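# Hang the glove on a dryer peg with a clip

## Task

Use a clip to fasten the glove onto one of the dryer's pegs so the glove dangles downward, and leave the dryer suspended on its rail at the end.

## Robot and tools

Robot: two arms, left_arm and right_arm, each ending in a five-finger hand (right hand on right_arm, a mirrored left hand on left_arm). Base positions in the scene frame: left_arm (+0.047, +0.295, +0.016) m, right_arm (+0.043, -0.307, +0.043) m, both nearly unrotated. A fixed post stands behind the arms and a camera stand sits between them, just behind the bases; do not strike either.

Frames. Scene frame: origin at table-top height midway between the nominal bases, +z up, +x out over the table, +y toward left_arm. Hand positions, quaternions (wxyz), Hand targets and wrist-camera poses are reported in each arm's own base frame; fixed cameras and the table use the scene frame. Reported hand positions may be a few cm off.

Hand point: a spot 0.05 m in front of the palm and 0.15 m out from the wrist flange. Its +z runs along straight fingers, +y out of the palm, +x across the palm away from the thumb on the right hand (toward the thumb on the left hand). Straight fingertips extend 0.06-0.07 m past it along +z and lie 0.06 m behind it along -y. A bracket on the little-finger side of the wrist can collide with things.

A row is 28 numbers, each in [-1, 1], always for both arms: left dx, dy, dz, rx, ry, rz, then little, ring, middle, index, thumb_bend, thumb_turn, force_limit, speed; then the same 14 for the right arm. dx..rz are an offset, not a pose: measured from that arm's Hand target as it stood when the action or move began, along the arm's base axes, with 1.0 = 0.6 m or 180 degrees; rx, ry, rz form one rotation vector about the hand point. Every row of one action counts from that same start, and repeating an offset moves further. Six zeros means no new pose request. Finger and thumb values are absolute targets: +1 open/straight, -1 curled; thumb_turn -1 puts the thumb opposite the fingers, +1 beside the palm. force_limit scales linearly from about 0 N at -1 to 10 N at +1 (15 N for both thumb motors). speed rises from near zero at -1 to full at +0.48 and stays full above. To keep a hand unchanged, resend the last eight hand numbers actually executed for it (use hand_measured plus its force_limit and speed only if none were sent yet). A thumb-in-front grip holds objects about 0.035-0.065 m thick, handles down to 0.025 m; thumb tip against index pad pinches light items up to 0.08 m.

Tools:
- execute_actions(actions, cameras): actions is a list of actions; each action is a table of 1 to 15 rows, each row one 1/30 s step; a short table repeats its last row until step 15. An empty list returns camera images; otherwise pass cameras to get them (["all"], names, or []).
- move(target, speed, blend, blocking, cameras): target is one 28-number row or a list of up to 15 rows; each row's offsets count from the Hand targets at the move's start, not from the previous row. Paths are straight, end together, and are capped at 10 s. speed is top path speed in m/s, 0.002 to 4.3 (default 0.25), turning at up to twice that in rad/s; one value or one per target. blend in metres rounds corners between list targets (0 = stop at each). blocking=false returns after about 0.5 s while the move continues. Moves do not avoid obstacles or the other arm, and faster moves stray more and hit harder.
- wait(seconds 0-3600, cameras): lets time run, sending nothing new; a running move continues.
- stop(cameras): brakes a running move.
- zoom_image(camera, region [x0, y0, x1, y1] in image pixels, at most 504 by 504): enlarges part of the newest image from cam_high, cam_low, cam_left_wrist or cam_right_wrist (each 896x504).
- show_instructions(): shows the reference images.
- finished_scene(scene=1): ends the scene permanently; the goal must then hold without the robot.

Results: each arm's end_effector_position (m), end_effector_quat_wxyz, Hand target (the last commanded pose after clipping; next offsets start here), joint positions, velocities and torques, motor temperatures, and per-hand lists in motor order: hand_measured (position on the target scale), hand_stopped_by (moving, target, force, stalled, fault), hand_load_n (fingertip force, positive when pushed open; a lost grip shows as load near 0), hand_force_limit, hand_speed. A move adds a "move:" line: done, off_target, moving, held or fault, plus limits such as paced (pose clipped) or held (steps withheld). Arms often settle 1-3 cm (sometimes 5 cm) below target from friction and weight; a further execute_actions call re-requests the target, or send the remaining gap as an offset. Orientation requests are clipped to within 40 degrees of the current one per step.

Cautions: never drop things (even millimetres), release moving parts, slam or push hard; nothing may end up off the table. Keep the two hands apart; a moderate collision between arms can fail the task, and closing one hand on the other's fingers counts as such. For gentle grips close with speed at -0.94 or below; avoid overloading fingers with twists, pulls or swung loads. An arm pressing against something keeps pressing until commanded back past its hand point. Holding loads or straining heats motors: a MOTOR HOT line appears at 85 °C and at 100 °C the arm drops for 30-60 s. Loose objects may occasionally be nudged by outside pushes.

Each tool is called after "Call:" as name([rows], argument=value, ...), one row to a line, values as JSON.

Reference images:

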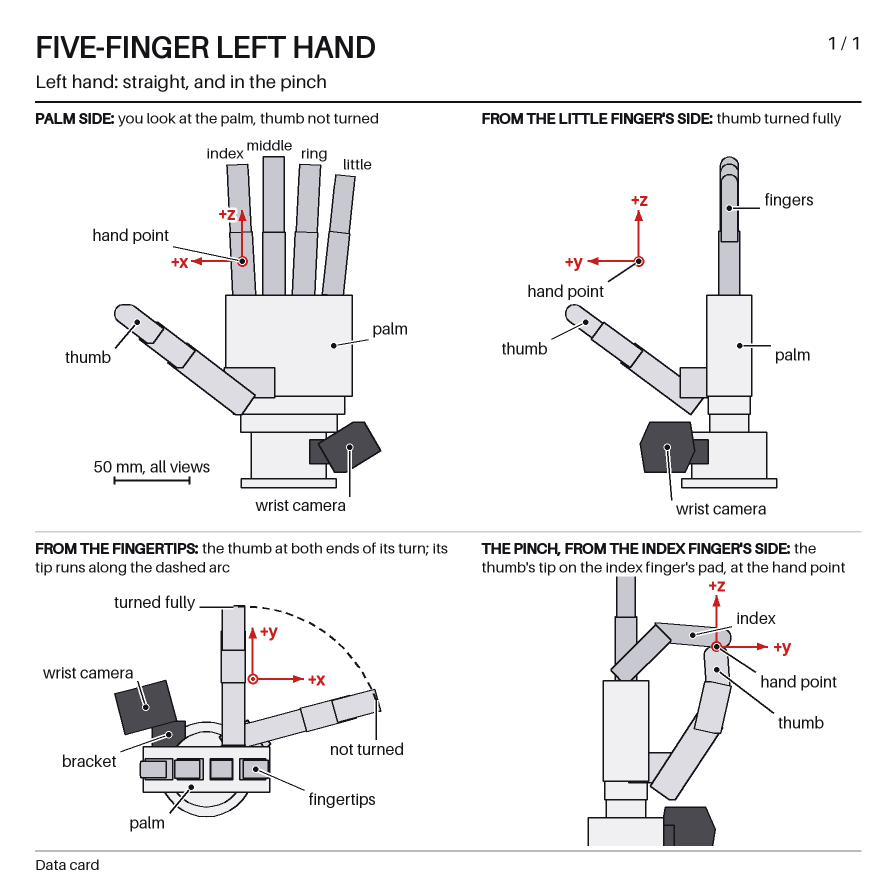

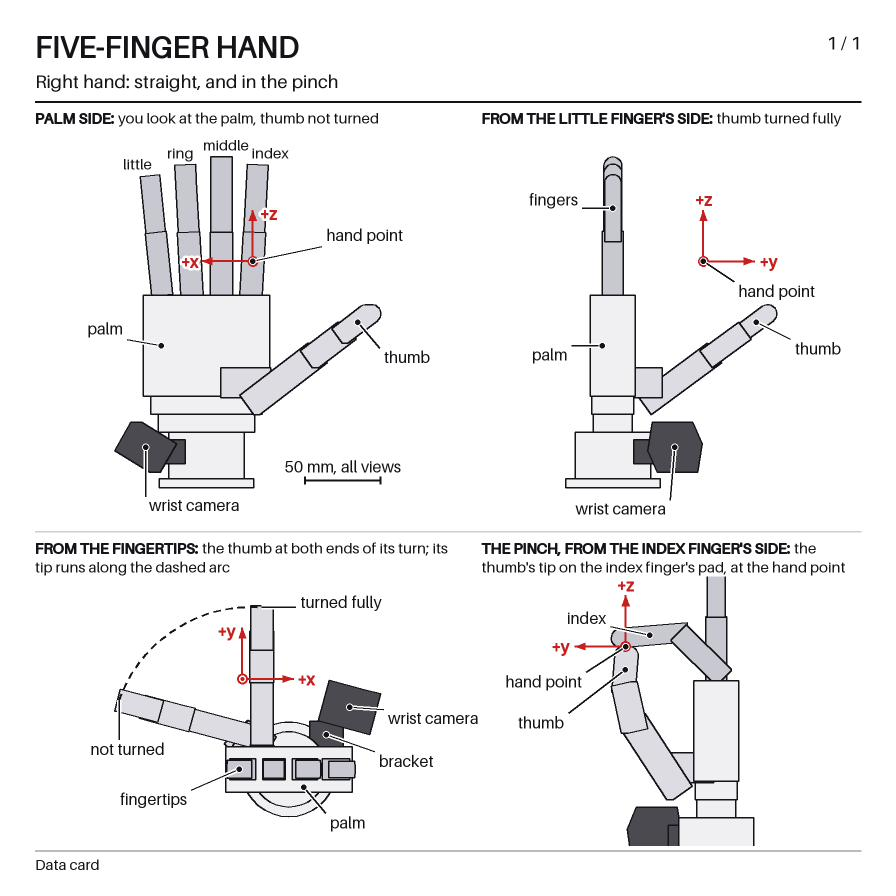

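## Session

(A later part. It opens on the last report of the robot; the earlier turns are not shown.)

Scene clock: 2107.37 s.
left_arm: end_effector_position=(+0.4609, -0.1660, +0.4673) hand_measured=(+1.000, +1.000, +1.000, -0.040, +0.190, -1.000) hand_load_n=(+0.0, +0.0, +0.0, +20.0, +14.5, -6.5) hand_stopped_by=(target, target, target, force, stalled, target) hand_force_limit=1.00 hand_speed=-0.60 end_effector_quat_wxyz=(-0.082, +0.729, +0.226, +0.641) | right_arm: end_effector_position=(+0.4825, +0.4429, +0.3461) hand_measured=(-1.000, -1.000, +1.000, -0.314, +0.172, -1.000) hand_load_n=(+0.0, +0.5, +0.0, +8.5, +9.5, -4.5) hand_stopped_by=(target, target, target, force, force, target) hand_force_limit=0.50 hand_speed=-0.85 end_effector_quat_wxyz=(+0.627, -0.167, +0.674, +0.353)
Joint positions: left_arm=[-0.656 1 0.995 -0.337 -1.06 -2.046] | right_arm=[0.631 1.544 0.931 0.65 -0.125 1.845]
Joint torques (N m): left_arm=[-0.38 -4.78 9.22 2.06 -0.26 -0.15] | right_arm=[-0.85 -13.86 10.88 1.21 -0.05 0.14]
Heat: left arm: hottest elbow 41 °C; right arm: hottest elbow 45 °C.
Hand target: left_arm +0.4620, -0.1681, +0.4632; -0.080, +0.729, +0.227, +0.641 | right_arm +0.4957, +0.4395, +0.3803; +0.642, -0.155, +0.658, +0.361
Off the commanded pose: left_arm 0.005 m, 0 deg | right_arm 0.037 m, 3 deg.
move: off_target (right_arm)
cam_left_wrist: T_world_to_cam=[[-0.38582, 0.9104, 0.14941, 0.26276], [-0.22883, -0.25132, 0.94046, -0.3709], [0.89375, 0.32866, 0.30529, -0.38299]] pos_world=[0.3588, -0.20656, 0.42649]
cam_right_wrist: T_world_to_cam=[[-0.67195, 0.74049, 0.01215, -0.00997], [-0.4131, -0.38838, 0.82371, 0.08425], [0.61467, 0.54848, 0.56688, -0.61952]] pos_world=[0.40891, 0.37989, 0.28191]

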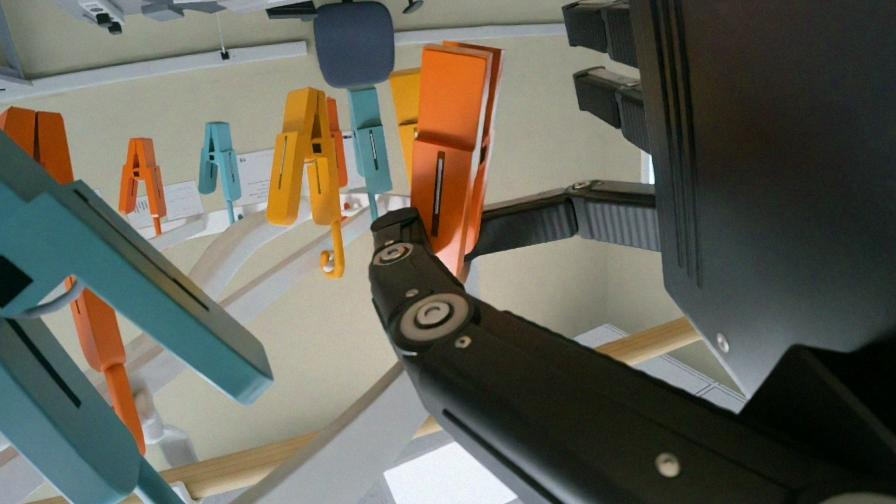

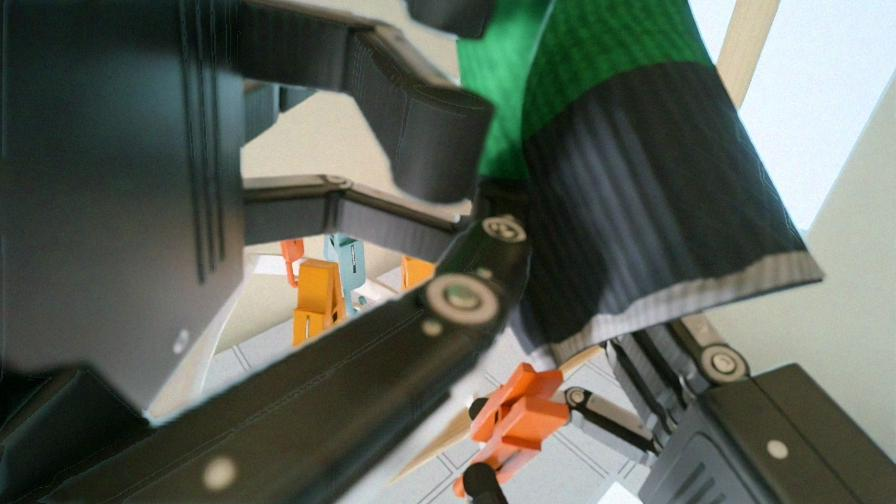

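Call:
move(target=[0,0,0,0,0,0,1,1,1,-0.3,0.18,-1,1.0,-0.6,0.005,0.002,0.018,0.0,0.0,0.0,-1,-1,1,-0.5,0.05,-1,0.5,-0.85], speed=0.03, cameras=["cam_left_wrist","cam_right_wrist"])

Call:
zoom_image(camera="cam_right_wrist", region=[440, 320, 640, 504])

Call:
zoom_image(camera="cam_left_wrist", region=[360, 0, 560, 160])

Scene clock: 2116.07 s.
left_arm: end_effector_position=(+0.4609, -0.1660, +0.4673) hand_measured=(+1.000, +1.000, +1.000, -0.040, +0.190, -1.000) hand_load_n=(+0.0, +0.0, +0.0, +20.0, +14.5, -6.5) hand_stopped_by=(target, target, target, force, stalled, target) hand_force_limit=1.00 hand_speed=-0.60 end_effector_quat_wxyz=(-0.082, +0.729, +0.226, +0.641) | right_arm: end_effector_position=(+0.4855, +0.4448, +0.3566) hand_measured=(-1.000, -1.000, +1.000, -0.314, +0.172, -1.000) hand_load_n=(+0.0, +0.0, +0.0, +8.5, +9.5, -4.5) hand_stopped_by=(target, target, target, force, force, target) hand_force_limit=0.50 hand_speed=-0.85 end_effector_quat_wxyz=(+0.627, -0.167, +0.674, +0.354)
Joint positions: left_arm=[-0.656 1 0.995 -0.337 -1.06 -2.046] | right_arm=[0.63 1.536 0.954 0.618 -0.127 1.846]
Joint torques (N m): left_arm=[-0.44 -4.72 9.24 2.09 -0.27 -0.14] | right_arm=[-1.2 -13.86 11 1.17 -0.1 0.17]
Heat: left arm: hottest elbow 41 °C; right arm: hottest elbow 44 °C.
Hand target: left_arm +0.4620, -0.1681, +0.4632; -0.080, +0.729, +0.227, +0.641 | right_arm +0.4987, +0.4407, +0.3910; +0.642, -0.155, +0.658, +0.361
Off the commanded pose: left_arm 0.005 m, 0 deg | right_arm 0.037 m, 3 deg.
move: off_target (right_arm)
cam_left_wrist: T_world_to_cam=[[-0.38582, 0.9104, 0.14941, 0.26276], [-0.22883, -0.25132, 0.94046, -0.3709], [0.89375, 0.32866, 0.30529, -0.38299]] pos_world=[0.3588, -0.20656, 0.42649]
cam_right_wrist: T_world_to_cam=[[-0.67246, 0.74003, 0.01253, -0.00914], [-0.41261, -0.38889, 0.82372, 0.07761], [0.61445, 0.54875, 0.56686, -0.62842]] pos_world=[0.41201, 0.38179, 0.29241]

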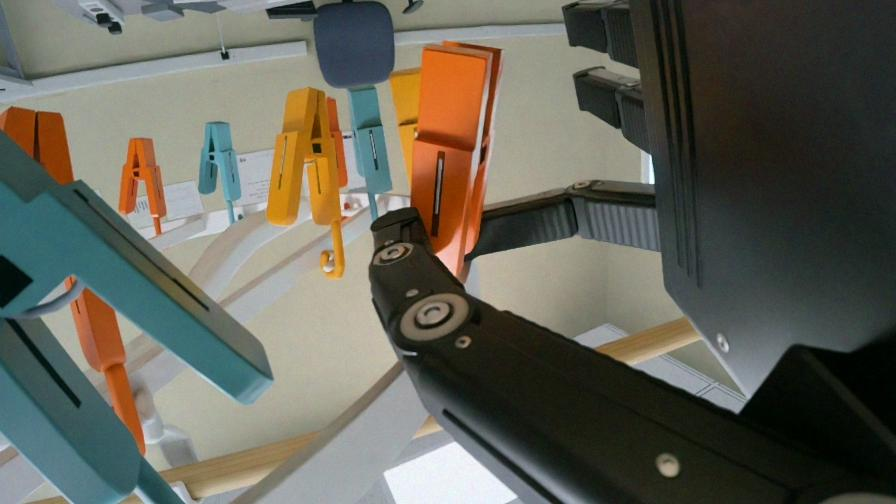

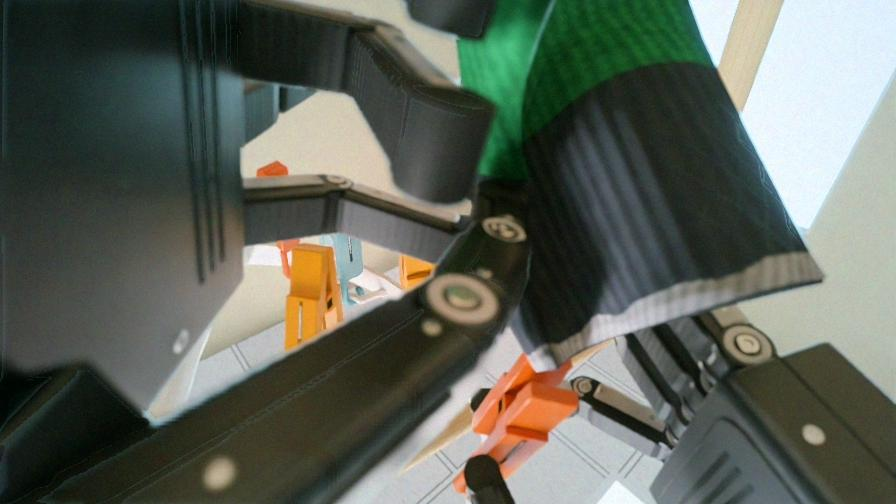

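Scaled by 2.520 from the camera's image (finer frame: 1280x720).

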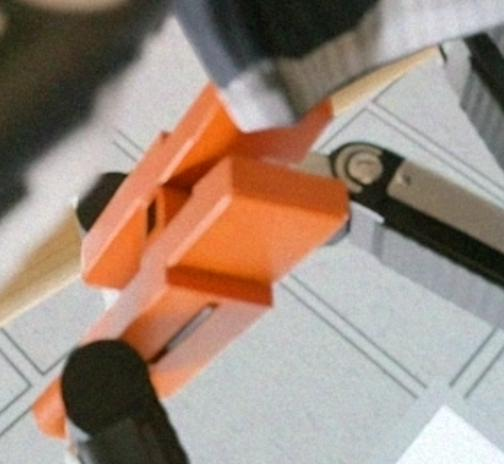

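Scaled by 2.520 from the camera's image (finer frame: 1280x720).

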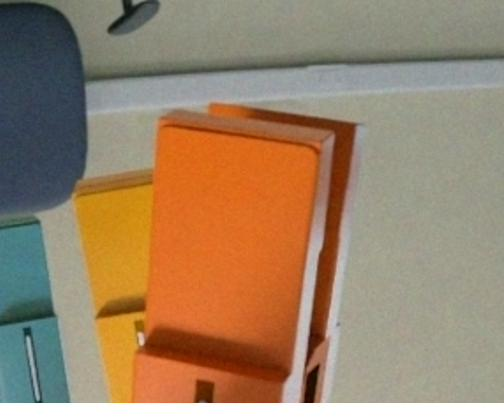

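Call:
move(target=[0,0,0,0,0,0,1,1,1,-0.3,0.18,-1,1.0,-0.6,0.0015,0.005,0.010,0.0,0.0,0.0,-1,-1,1,-0.5,0.05,-1,0.5,-0.85], speed=0.03, cameras=["cam_high","cam_left_wrist","cam_right_wrist"])

Call:
zoom_image(camera="cam_right_wrist", region=[440, 320, 640, 504])

Call:
zoom_image(camera="cam_high", region=[400, 240, 540, 380])

Scene clock: 2169.23 s.
left_arm: end_effector_position=(+0.4609, -0.1660, +0.4673) hand_measured=(+1.000, +1.000, +1.000, -0.040, +0.190, -1.000) hand_load_n=(+0.0, +0.0, +0.0, +20.0, +14.5, -6.5) hand_stopped_by=(target, target, target, force, stalled, target) hand_force_limit=1.00 hand_speed=-0.60 end_effector_quat_wxyz=(-0.082, +0.729, +0.226, +0.641) | right_arm: end_effector_position=(+0.4879, +0.4465, +0.3608) hand_measured=(-1.000, -1.000, +1.000, -0.314, +0.172, -1.000) hand_load_n=(+0.0, +0.0, +0.0, +8.5, +9.5, -4.5) hand_stopped_by=(target, target, target, force, force, target) hand_force_limit=0.50 hand_speed=-0.85 end_effector_quat_wxyz=(+0.626, -0.168, +0.675, +0.353)
Joint positions: left_arm=[-0.656 1 0.995 -0.337 -1.06 -2.046] | right_arm=[0.63 1.535 0.968 0.601 -0.127 1.846]
Joint torques (N m): left_arm=[-0.38 -4.78 9.24 2.09 -0.26 -0.15] | right_arm=[-1.08 -13.92 11.04 1.21 0.07 0.14]
Heat: left arm: hottest elbow 41 °C; right arm: hottest elbow 43 °C.
Hand target: left_arm +0.4620, -0.1681, +0.4632; -0.080, +0.729, +0.227, +0.641 | right_arm +0.4996, +0.4437, +0.3970; +0.642, -0.155, +0.658, +0.361
Off the commanded pose: left_arm 0.005 m, 0 deg | right_arm 0.038 m, 3 deg.
move: off_target (right_arm)
cam_left_wrist: T_world_to_cam=[[-0.38582, 0.9104, 0.14941, 0.26276], [-0.22883, -0.25132, 0.94046, -0.3709], [0.89375, 0.32866, 0.30529, -0.38299]] pos_world=[0.3588, -0.20656, 0.42649]
cam_right_wrist: T_world_to_cam=[[-0.67244, 0.74004, 0.01268, -0.00903], [-0.41113, -0.38771, 0.82501, 0.07402], [0.61546, 0.54956, 0.56497, -0.63342]] pos_world=[0.4142, 0.38349, 0.29691]

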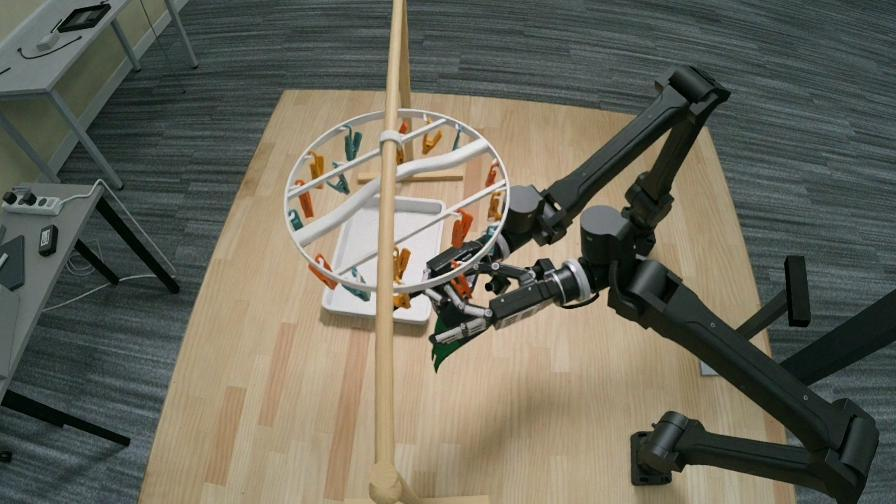

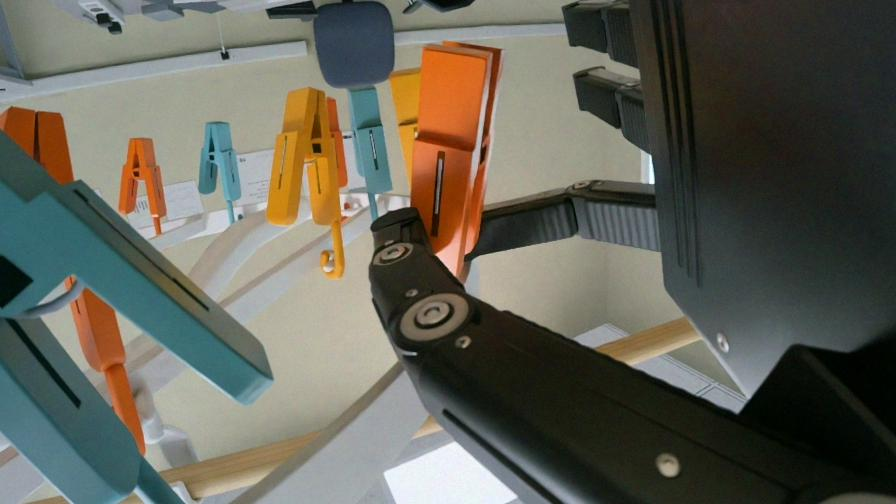

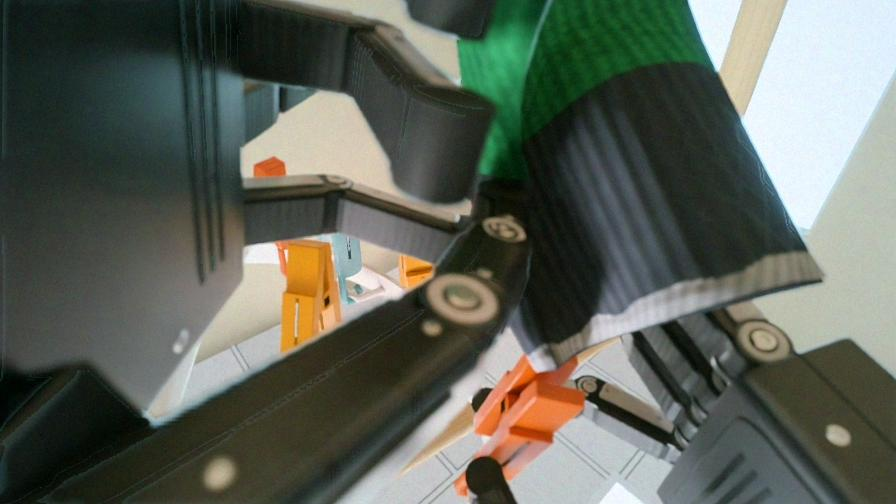

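Scaled by 2.520 from the camera's image (finer frame: 1280x720).

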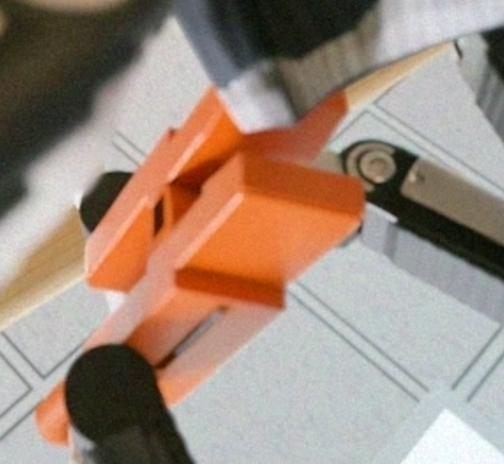

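Scaled by 3.600 from the camera's image (finer frame: 1280x720).

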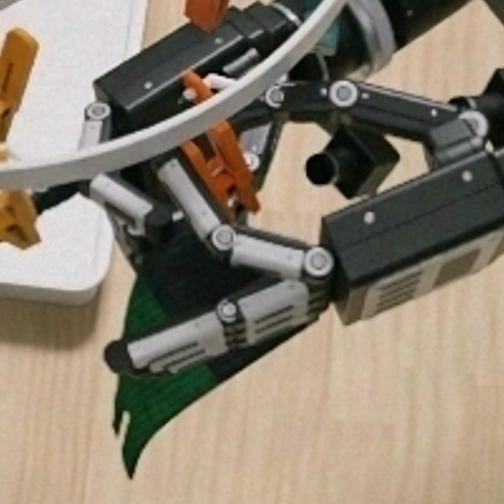

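Call:
zoom_image(camera="cam_left_wrist", region=[360, 0, 560, 110])

Call:
zoom_image(camera="cam_high", region=[430, 260, 500, 330])

Scaled by 2.520 from the camera's image (finer frame: 1280x720).

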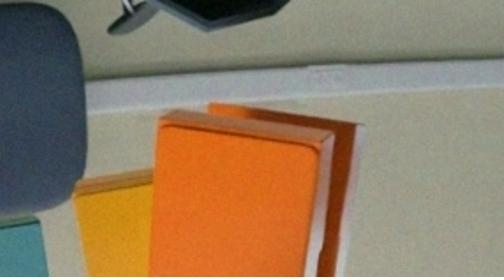

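Scaled by 7.200 from the camera's image (finer frame: 1280x720).

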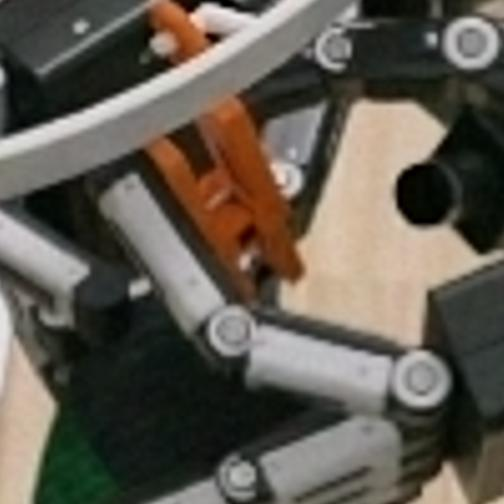

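Call:
move(target=[0,0,0,0,0,0,1,1,1,-0.3,0.18,-1,1.0,-0.6,0.001,0.005,0.016,0.0,0.0,0.0,-1,-1,1,-0.5,0.05,-1,0.5,-0.85], speed=0.03, cameras=["cam_high","cam_left_wrist","cam_right_wrist"])

Call:
zoom_image(camera="cam_right_wrist", region=[440, 320, 640, 504])

Call:
zoom_image(camera="cam_left_wrist", region=[360, 0, 560, 110])

Scene clock: 2193.90 s.
left_arm: end_effector_position=(+0.4609, -0.1660, +0.4673) hand_measured=(+1.000, +1.000, +1.000, -0.040, +0.190, -1.000) hand_load_n=(+0.0, +0.5, +0.0, +20.0, +14.5, -6.0) hand_stopped_by=(target, target, target, force, stalled, target) hand_force_limit=1.00 hand_speed=-0.60 end_effector_quat_wxyz=(-0.082, +0.729, +0.226, +0.641) | right_arm: end_effector_position=(+0.4901, +0.4478, +0.3710) hand_measured=(-1.000, -1.000, +1.000, -0.314, +0.172, -1.000) hand_load_n=(+0.0, +0.0, +0.0, +8.5, +9.5, -4.5) hand_stopped_by=(target, target, target, force, force, target) hand_force_limit=0.50 hand_speed=-0.85 end_effector_quat_wxyz=(+0.627, -0.167, +0.674, +0.353)
Joint positions: left_arm=[-0.656 1 0.995 -0.337 -1.06 -2.046] | right_arm=[0.63 1.526 0.988 0.573 -0.125 1.846]
Joint torques (N m): left_arm=[-0.44 -4.84 9.24 2.06 -0.26 -0.14] | right_arm=[-0.32 -13.92 11.21 1.13 0.17 0.15]
Heat: left arm: hottest elbow 41 °C; right arm: hottest elbow 47 °C.
Hand target: left_arm +0.4620, -0.1681, +0.4632; -0.080, +0.729, +0.227, +0.641 | right_arm +0.5002, +0.4467, +0.4067; +0.642, -0.155, +0.658, +0.361
Off the commanded pose: left_arm 0.005 m, 0 deg | right_arm 0.037 m, 3 deg.
move: off_target (right_arm)
cam_left_wrist: T_world_to_cam=[[-0.38582, 0.9104, 0.14941, 0.26276], [-0.22883, -0.25132, 0.94046, -0.3709], [0.89375, 0.32866, 0.30529, -0.38299]] pos_world=[0.3588, -0.20656, 0.42649]
cam_right_wrist: T_world_to_cam=[[-0.67133, 0.74105, 0.01265, -0.00956], [-0.41243, -0.3877, 0.82437, 0.06795], [0.61581, 0.54821, 0.5659, -0.64111]] pos_world=[0.41641, 0.38489, 0.30691]

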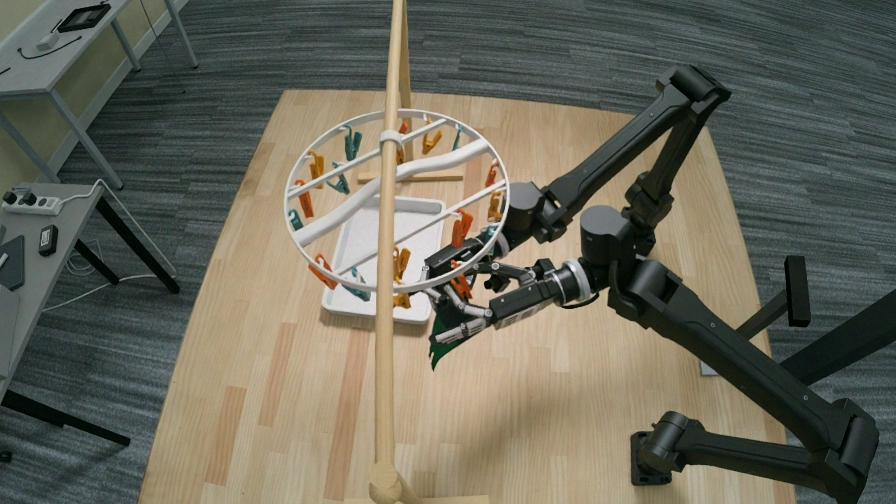

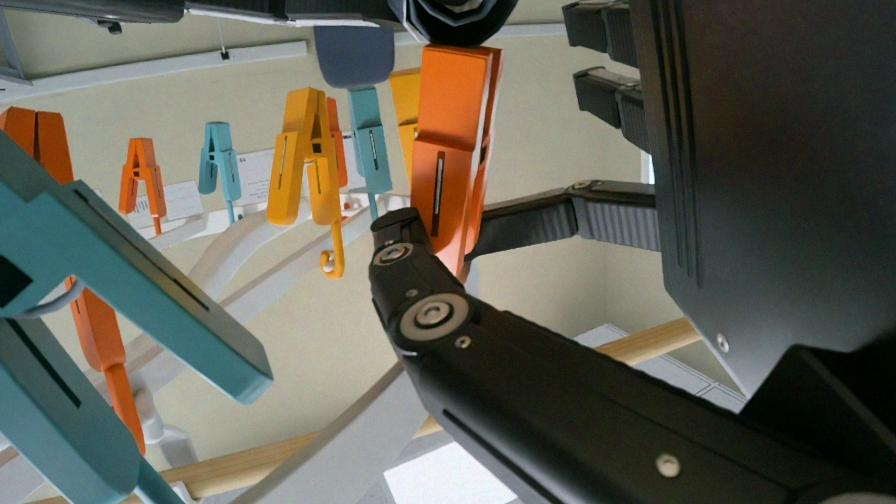

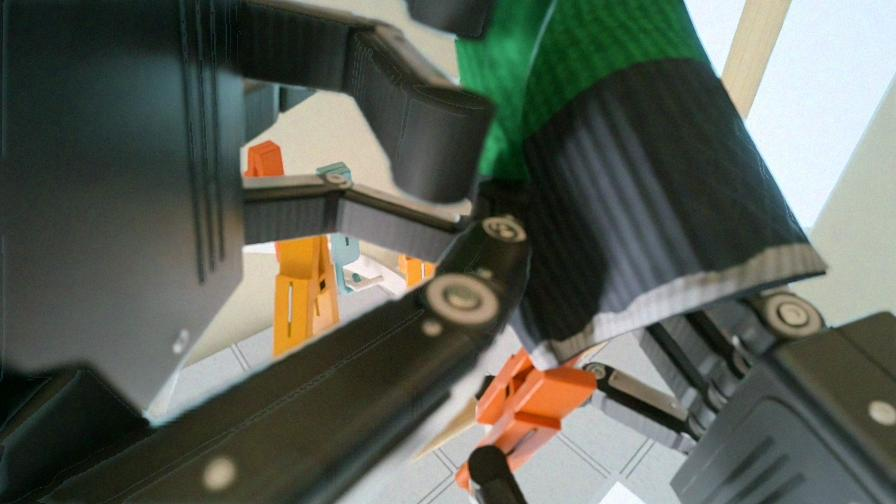

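Scaled by 2.520 from the camera's image (finer frame: 1280x720).

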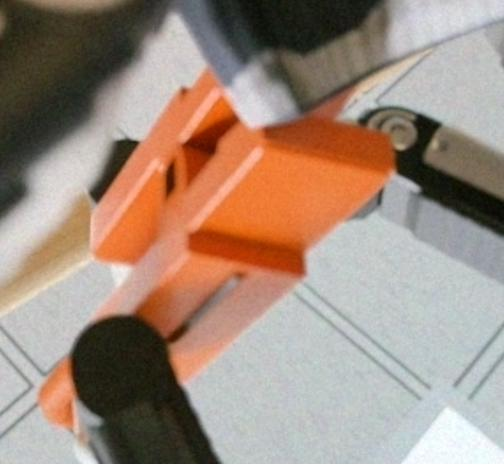

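Scaled by 2.520 from the camera's image (finer frame: 1280x720).

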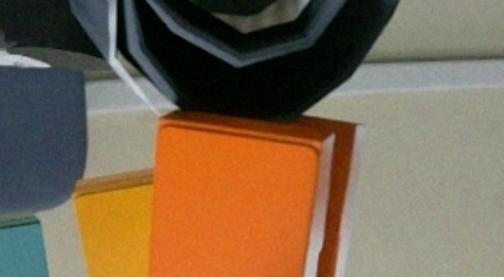

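Call:
move(target=[0,0,0,0,0,0,1,1,1,-0.3,0.18,-1,1.0,-0.6,0.007,0.0055,0.012,0.0,0.0,0.0,-1,-1,1,-0.5,0.05,-1,0.5,-0.85], speed=0.02, cameras=["cam_high","cam_left_wrist","cam_right_wrist"])

Call:
zoom_image(camera="cam_right_wrist", region=[440, 320, 640, 504])

Call:
zoom_image(camera="cam_left_wrist", region=[360, 0, 560, 110])

Scene clock: 2225.23 s.
left_arm: end_effector_position=(+0.4609, -0.1660, +0.4673) hand_measured=(+1.000, +1.000, +1.000, -0.040, +0.190, -1.000) hand_load_n=(+0.0, +0.0, +0.0, +20.0, +14.5, -6.0) hand_stopped_by=(target, target, target, force, stalled, target) hand_force_limit=1.00 hand_speed=-0.60 end_effector_quat_wxyz=(-0.082, +0.729, +0.226, +0.641) | right_arm: end_effector_position=(+0.4938, +0.4504, +0.3797) hand_measured=(-1.000, -1.000, +1.000, -0.314, +0.172, -1.000) hand_load_n=(+0.0, +0.0, +0.0, +9.0, +9.5, -4.5) hand_stopped_by=(target, target, target, force, force, target) hand_force_limit=0.50 hand_speed=-0.85 end_effector_quat_wxyz=(+0.628, -0.167, +0.674, +0.353)
Joint positions: left_arm=[-0.656 1 0.995 -0.337 -1.06 -2.046] | right_arm=[0.63 1.526 1.013 0.551 -0.125 1.846]
Joint torques (N m): left_arm=[-0.44 -4.72 9.21 2.1 -0.25 -0.15] | right_arm=[-0.56 -13.39 11.44 1.17 0.17 0.13]
Heat: left arm: hottest elbow 41 °C; right arm: hottest elbow 47 °C.
Hand target: left_arm +0.4620, -0.1681, +0.4632; -0.080, +0.729, +0.227, +0.641 | right_arm +0.5044, +0.4500, +0.4139; +0.642, -0.155, +0.658, +0.361
Off the commanded pose: left_arm 0.005 m, 0 deg | right_arm 0.036 m, 3 deg.
move: off_target (right_arm)
cam_left_wrist: T_world_to_cam=[[-0.38582, 0.9104, 0.14941, 0.26276], [-0.22883, -0.25132, 0.94046, -0.3709], [0.89375, 0.32866, 0.30529, -0.38299]] pos_world=[0.3588, -0.20656, 0.42649]
cam_right_wrist: T_world_to_cam=[[-0.67111, 0.74126, 0.01241, -0.00922], [-0.41431, -0.38888, 0.82288, 0.06528], [0.61479, 0.54709, 0.56808, -0.64957]] pos_world=[0.42021, 0.3876, 0.31541]

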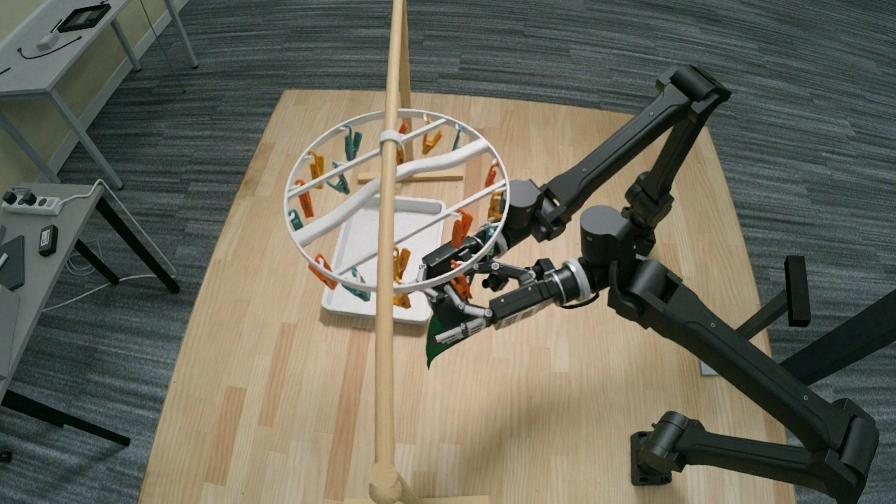

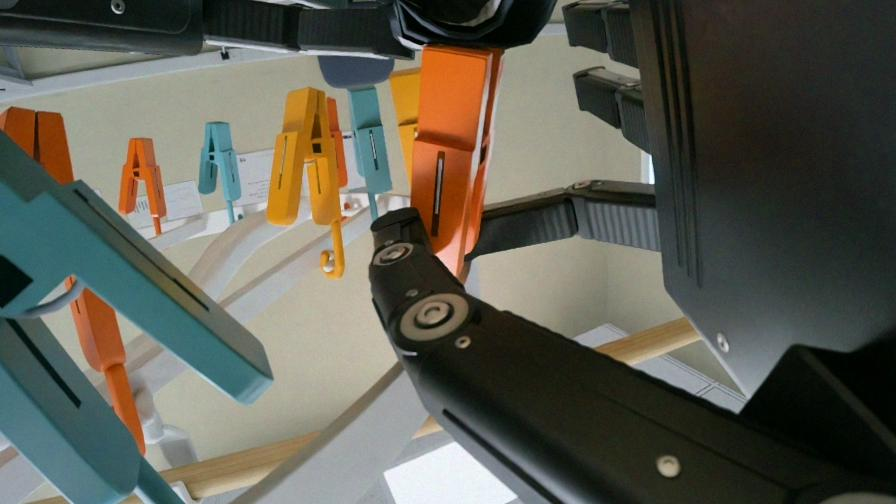

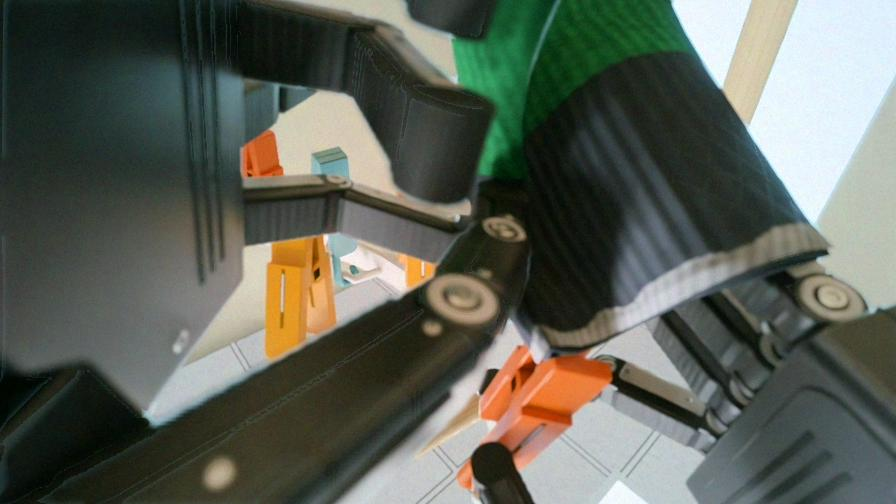

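Scaled by 2.520 from the camera's image (finer frame: 1280x720).

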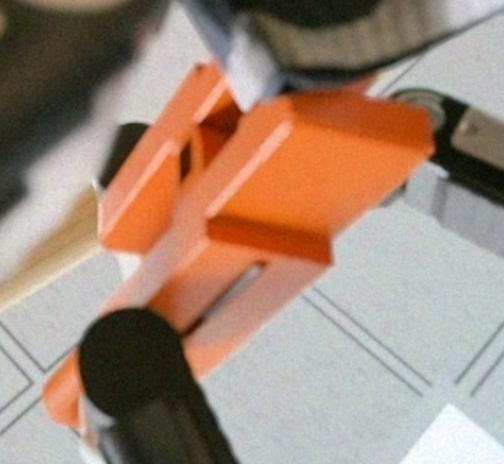

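Scaled by 2.520 from the camera's image (finer frame: 1280x720).

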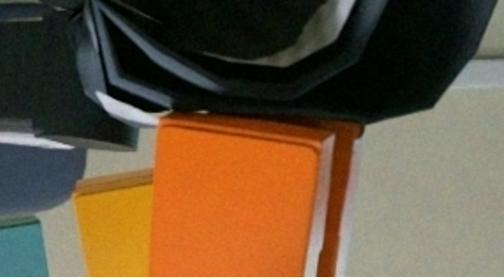

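Call:
zoom_image(camera="cam_right_wrist", region=[500, 310, 640, 410])

Call:
zoom_image(camera="cam_left_wrist", region=[380, 0, 560, 90])

Call:
zoom_image(camera="cam_high", region=[430, 260, 500, 330])

Scaled by 3.600 from the camera's image (finer frame: 1280x720).

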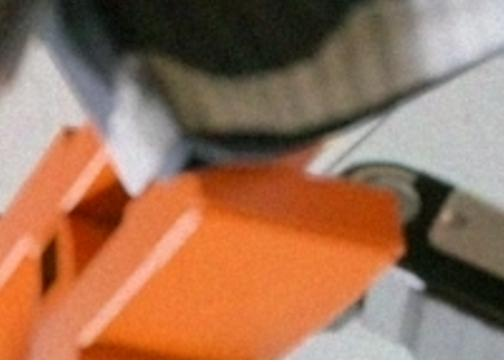

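Scaled by 2.800 from the camera's image (finer frame: 1280x720).

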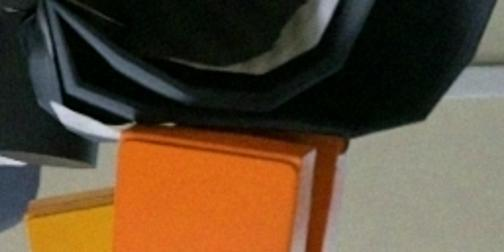

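Scaled by 7.200 from the camera's image (finer frame: 1280x720).

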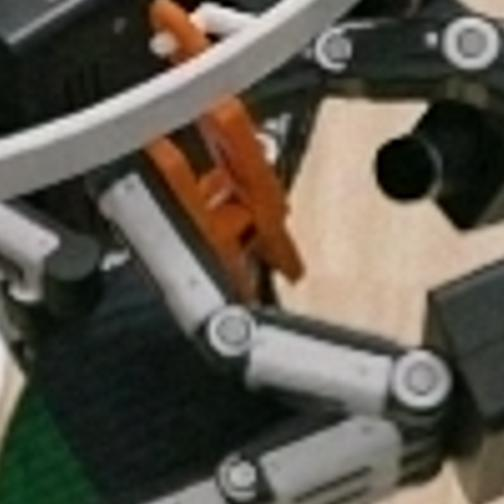

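Call:
move(target=[0,0,0,0,0,0,1,1,1,-0.3,0.18,-1,1.0,-0.6,0.004,0.004,-0.035,0.0,0.0,0.0,-1,-1,1,-0.5,0.05,-1,0.5,-0.85], speed=0.03, cameras=["cam_left_wrist","cam_right_wrist"])

Call:
zoom_image(camera="cam_right_wrist", region=[500, 310, 640, 410])

Call:
zoom_image(camera="cam_left_wrist", region=[380, 0, 560, 90])

Scene clock: 2282.37 s.
left_arm: end_effector_position=(+0.4609, -0.1660, +0.4673) hand_measured=(+1.000, +1.000, +1.000, -0.040, +0.190, -1.000) hand_load_n=(+0.0, +0.0, +0.0, +19.5, +14.5, -6.0) hand_stopped_by=(target, target, target, force, stalled, target) hand_force_limit=1.00 hand_speed=-0.60 end_effector_quat_wxyz=(-0.082, +0.729, +0.226, +0.641) | right_arm: end_effector_position=(+0.4964, +0.4521, +0.3741) hand_measured=(-1.000, -1.000, +1.000, -0.314, +0.172, -1.000) hand_load_n=(+0.0, +0.0, +0.0, +8.5, +9.5, -4.5) hand_stopped_by=(target, target, target, force, force, target) hand_force_limit=0.50 hand_speed=-0.85 end_effector_quat_wxyz=(+0.629, -0.166, +0.672, +0.353)
Joint positions: left_arm=[-0.656 1 0.995 -0.337 -1.06 -2.046] | right_arm=[0.63 1.544 1.013 0.572 -0.124 1.846]
Joint torques (N m): left_arm=[-0.44 -4.72 9.24 2.06 -0.26 -0.15] | right_arm=[-0.38 -11.75 10.07 2.44 0.17 0.13]
Motor temperatures (°C): left_arm=[30 28 41 30 26 27] | right_arm=[26 35 50 29 28 26]
Heat: left arm: hottest elbow 41 °C; right arm: hottest elbow 50 °C.
Hand target: left_arm +0.4620, -0.1681, +0.4632; -0.080, +0.729, +0.227, +0.641 | right_arm +0.5068, +0.4524, +0.3928; +0.642, -0.155, +0.658, +0.361
Off the commanded pose: left_arm 0.005 m, 0 deg | right_arm 0.021 m, 3 deg.
move: off_target (right_arm)
cam_left_wrist: T_world_to_cam=[[-0.38582, 0.9104, 0.14941, 0.26276], [-0.22883, -0.25132, 0.94046, -0.3709], [0.89375, 0.32866, 0.30529, -0.38299]] pos_world=[0.3588, -0.20656, 0.42649]
cam_right_wrist: T_world_to_cam=[[-0.67028, 0.74201, 0.01203, -0.0092], [-0.41731, -0.39028, 0.82069, 0.07454], [0.61366, 0.54507, 0.57125, -0.6487]] pos_world=[0.42302, 0.3895, 0.3095]

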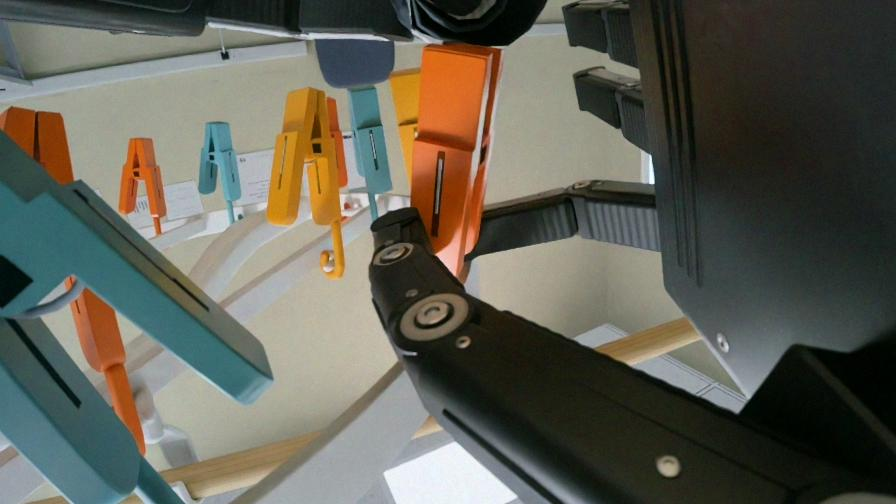

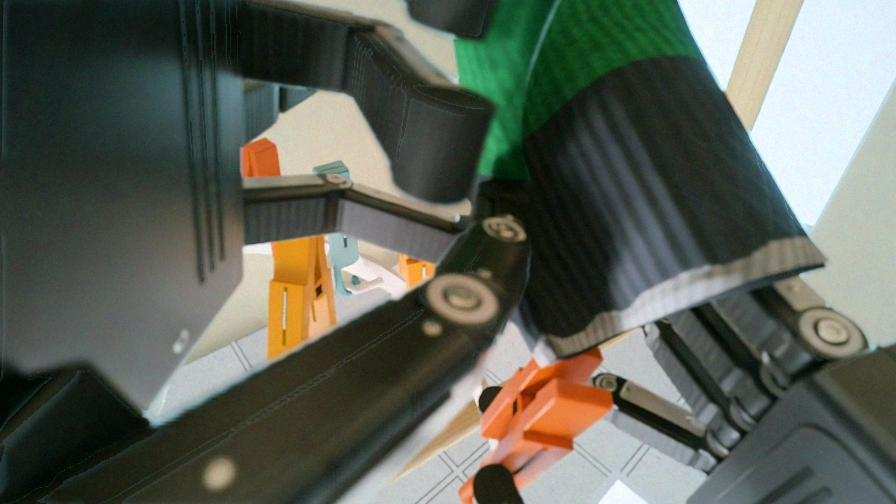

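Scaled by 3.600 from the camera's image (finer frame: 1280x720).

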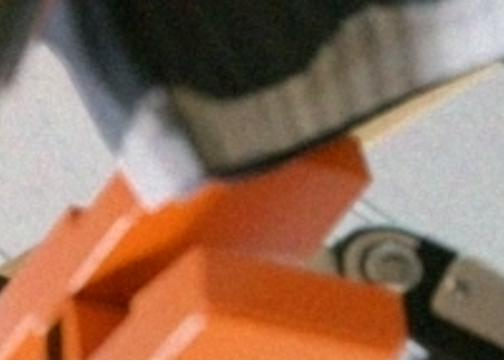

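Scaled by 2.800 from the camera's image (finer frame: 1280x720).

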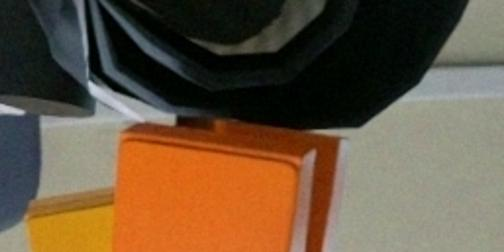

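Call:
move(target=[0,0,0,0,0,0,1,1,1,-0.3,0.18,-1,1.0,-0.6,0.003,0.0195,-0.03,0.0,0.0,0.111,-1,-1,1,-0.5,0.05,-1,0.5,-0.85], speed=0.04, cameras=["cam_high","cam_left_wrist","cam_right_wrist"])

Call:
zoom_image(camera="cam_right_wrist", region=[440, 320, 640, 504])

Call:
zoom_image(camera="cam_left_wrist", region=[380, 0, 560, 90])

Scene clock: 2322.87 s.
left_arm: end_effector_position=(+0.4609, -0.1660, +0.4673) hand_measured=(+1.000, +1.000, +1.000, -0.040, +0.190, -1.000) hand_load_n=(+0.0, +0.0, +0.0, +19.5, +14.5, -6.0) hand_stopped_by=(target, target, target, force, stalled, target) hand_force_limit=1.00 hand_speed=-0.60 end_effector_quat_wxyz=(-0.082, +0.729, +0.226, +0.641) | right_arm: end_effector_position=(+0.4913, +0.4663, +0.3525) hand_measured=(-1.000, -1.000, +1.000, -0.314, +0.172, -1.000) hand_load_n=(+0.0, +0.0, +0.0, +8.5, +9.5, -4.5) hand_stopped_by=(target, target, target, force, force, target) hand_force_limit=0.50 hand_speed=-0.85 end_effector_quat_wxyz=(+0.552, -0.274, +0.638, +0.463)
Joint positions: left_arm=[-0.656 1 0.995 -0.337 -1.06 -2.046] | right_arm=[0.547 1.673 1.107 0.609 -0.556 1.886]
Joint torques (N m): left_arm=[-0.32 -4.78 9.24 2.06 -0.26 -0.14] | right_arm=[-1.14 -13.39 10.95 2.26 -0.04 0.17]
Heat: left arm: hottest elbow 41 °C; right arm: hottest elbow 49 °C.
Hand target: left_arm +0.4620, -0.1681, +0.4632; -0.080, +0.729, +0.227, +0.641 | right_arm +0.5086, +0.4641, +0.3749; +0.569, -0.267, +0.622, +0.467
Off the commanded pose: left_arm 0.005 m, 0 deg | right_arm 0.028 m, 3 deg.
move: off_target (right_arm)
cam_left_wrist: T_world_to_cam=[[-0.38582, 0.9104, 0.14941, 0.26276], [-0.22883, -0.25132, 0.94046, -0.3709], [0.89375, 0.32866, 0.30529, -0.38299]] pos_world=[0.3588, -0.20656, 0.42649]
cam_right_wrist: T_world_to_cam=[[-0.88366, 0.46682, 0.03503, 0.20208], [-0.23951, -0.51514, 0.82296, 0.06584], [0.40222, 0.71883, 0.56702, -0.61658]] pos_world=[0.44234, 0.38279, 0.28835]

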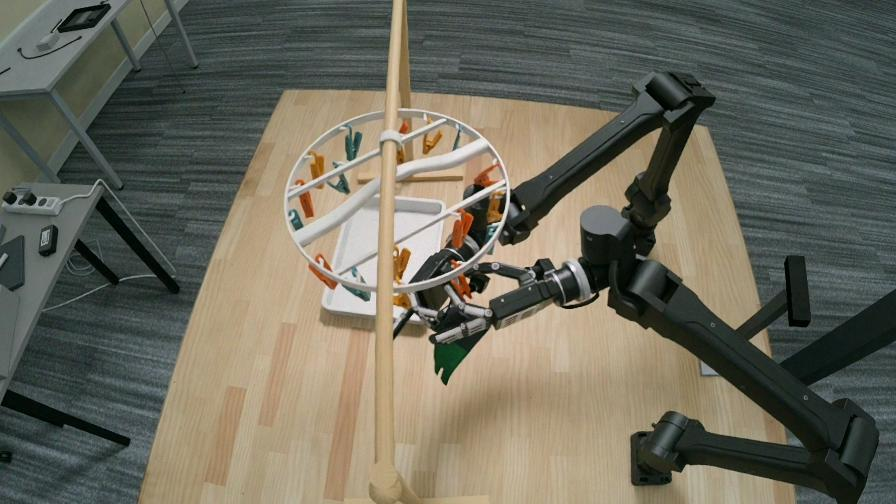

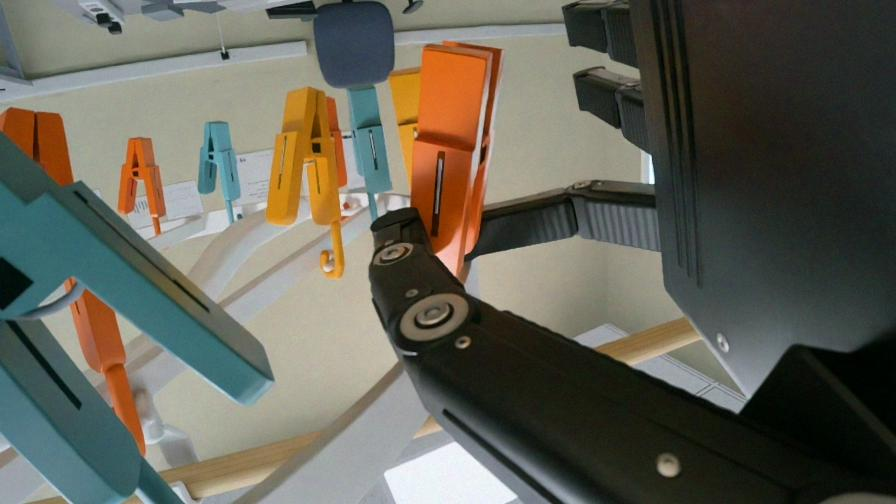

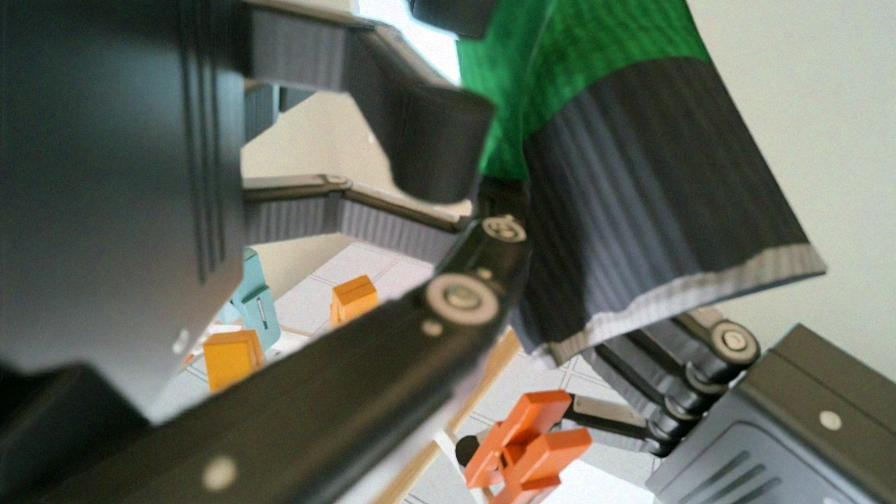

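Scaled by 2.520 from the camera's image (finer frame: 1280x720).

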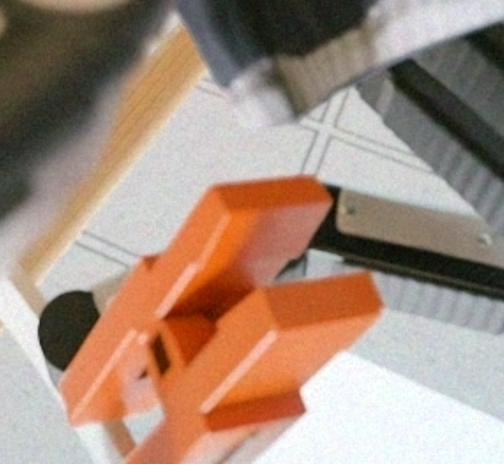

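Scaled by 2.800 from the camera's image (finer frame: 1280x720).

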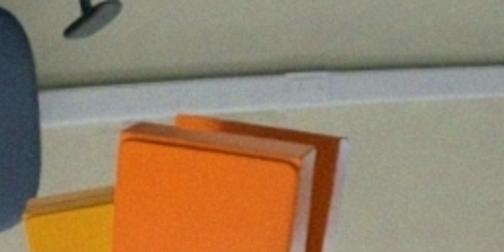

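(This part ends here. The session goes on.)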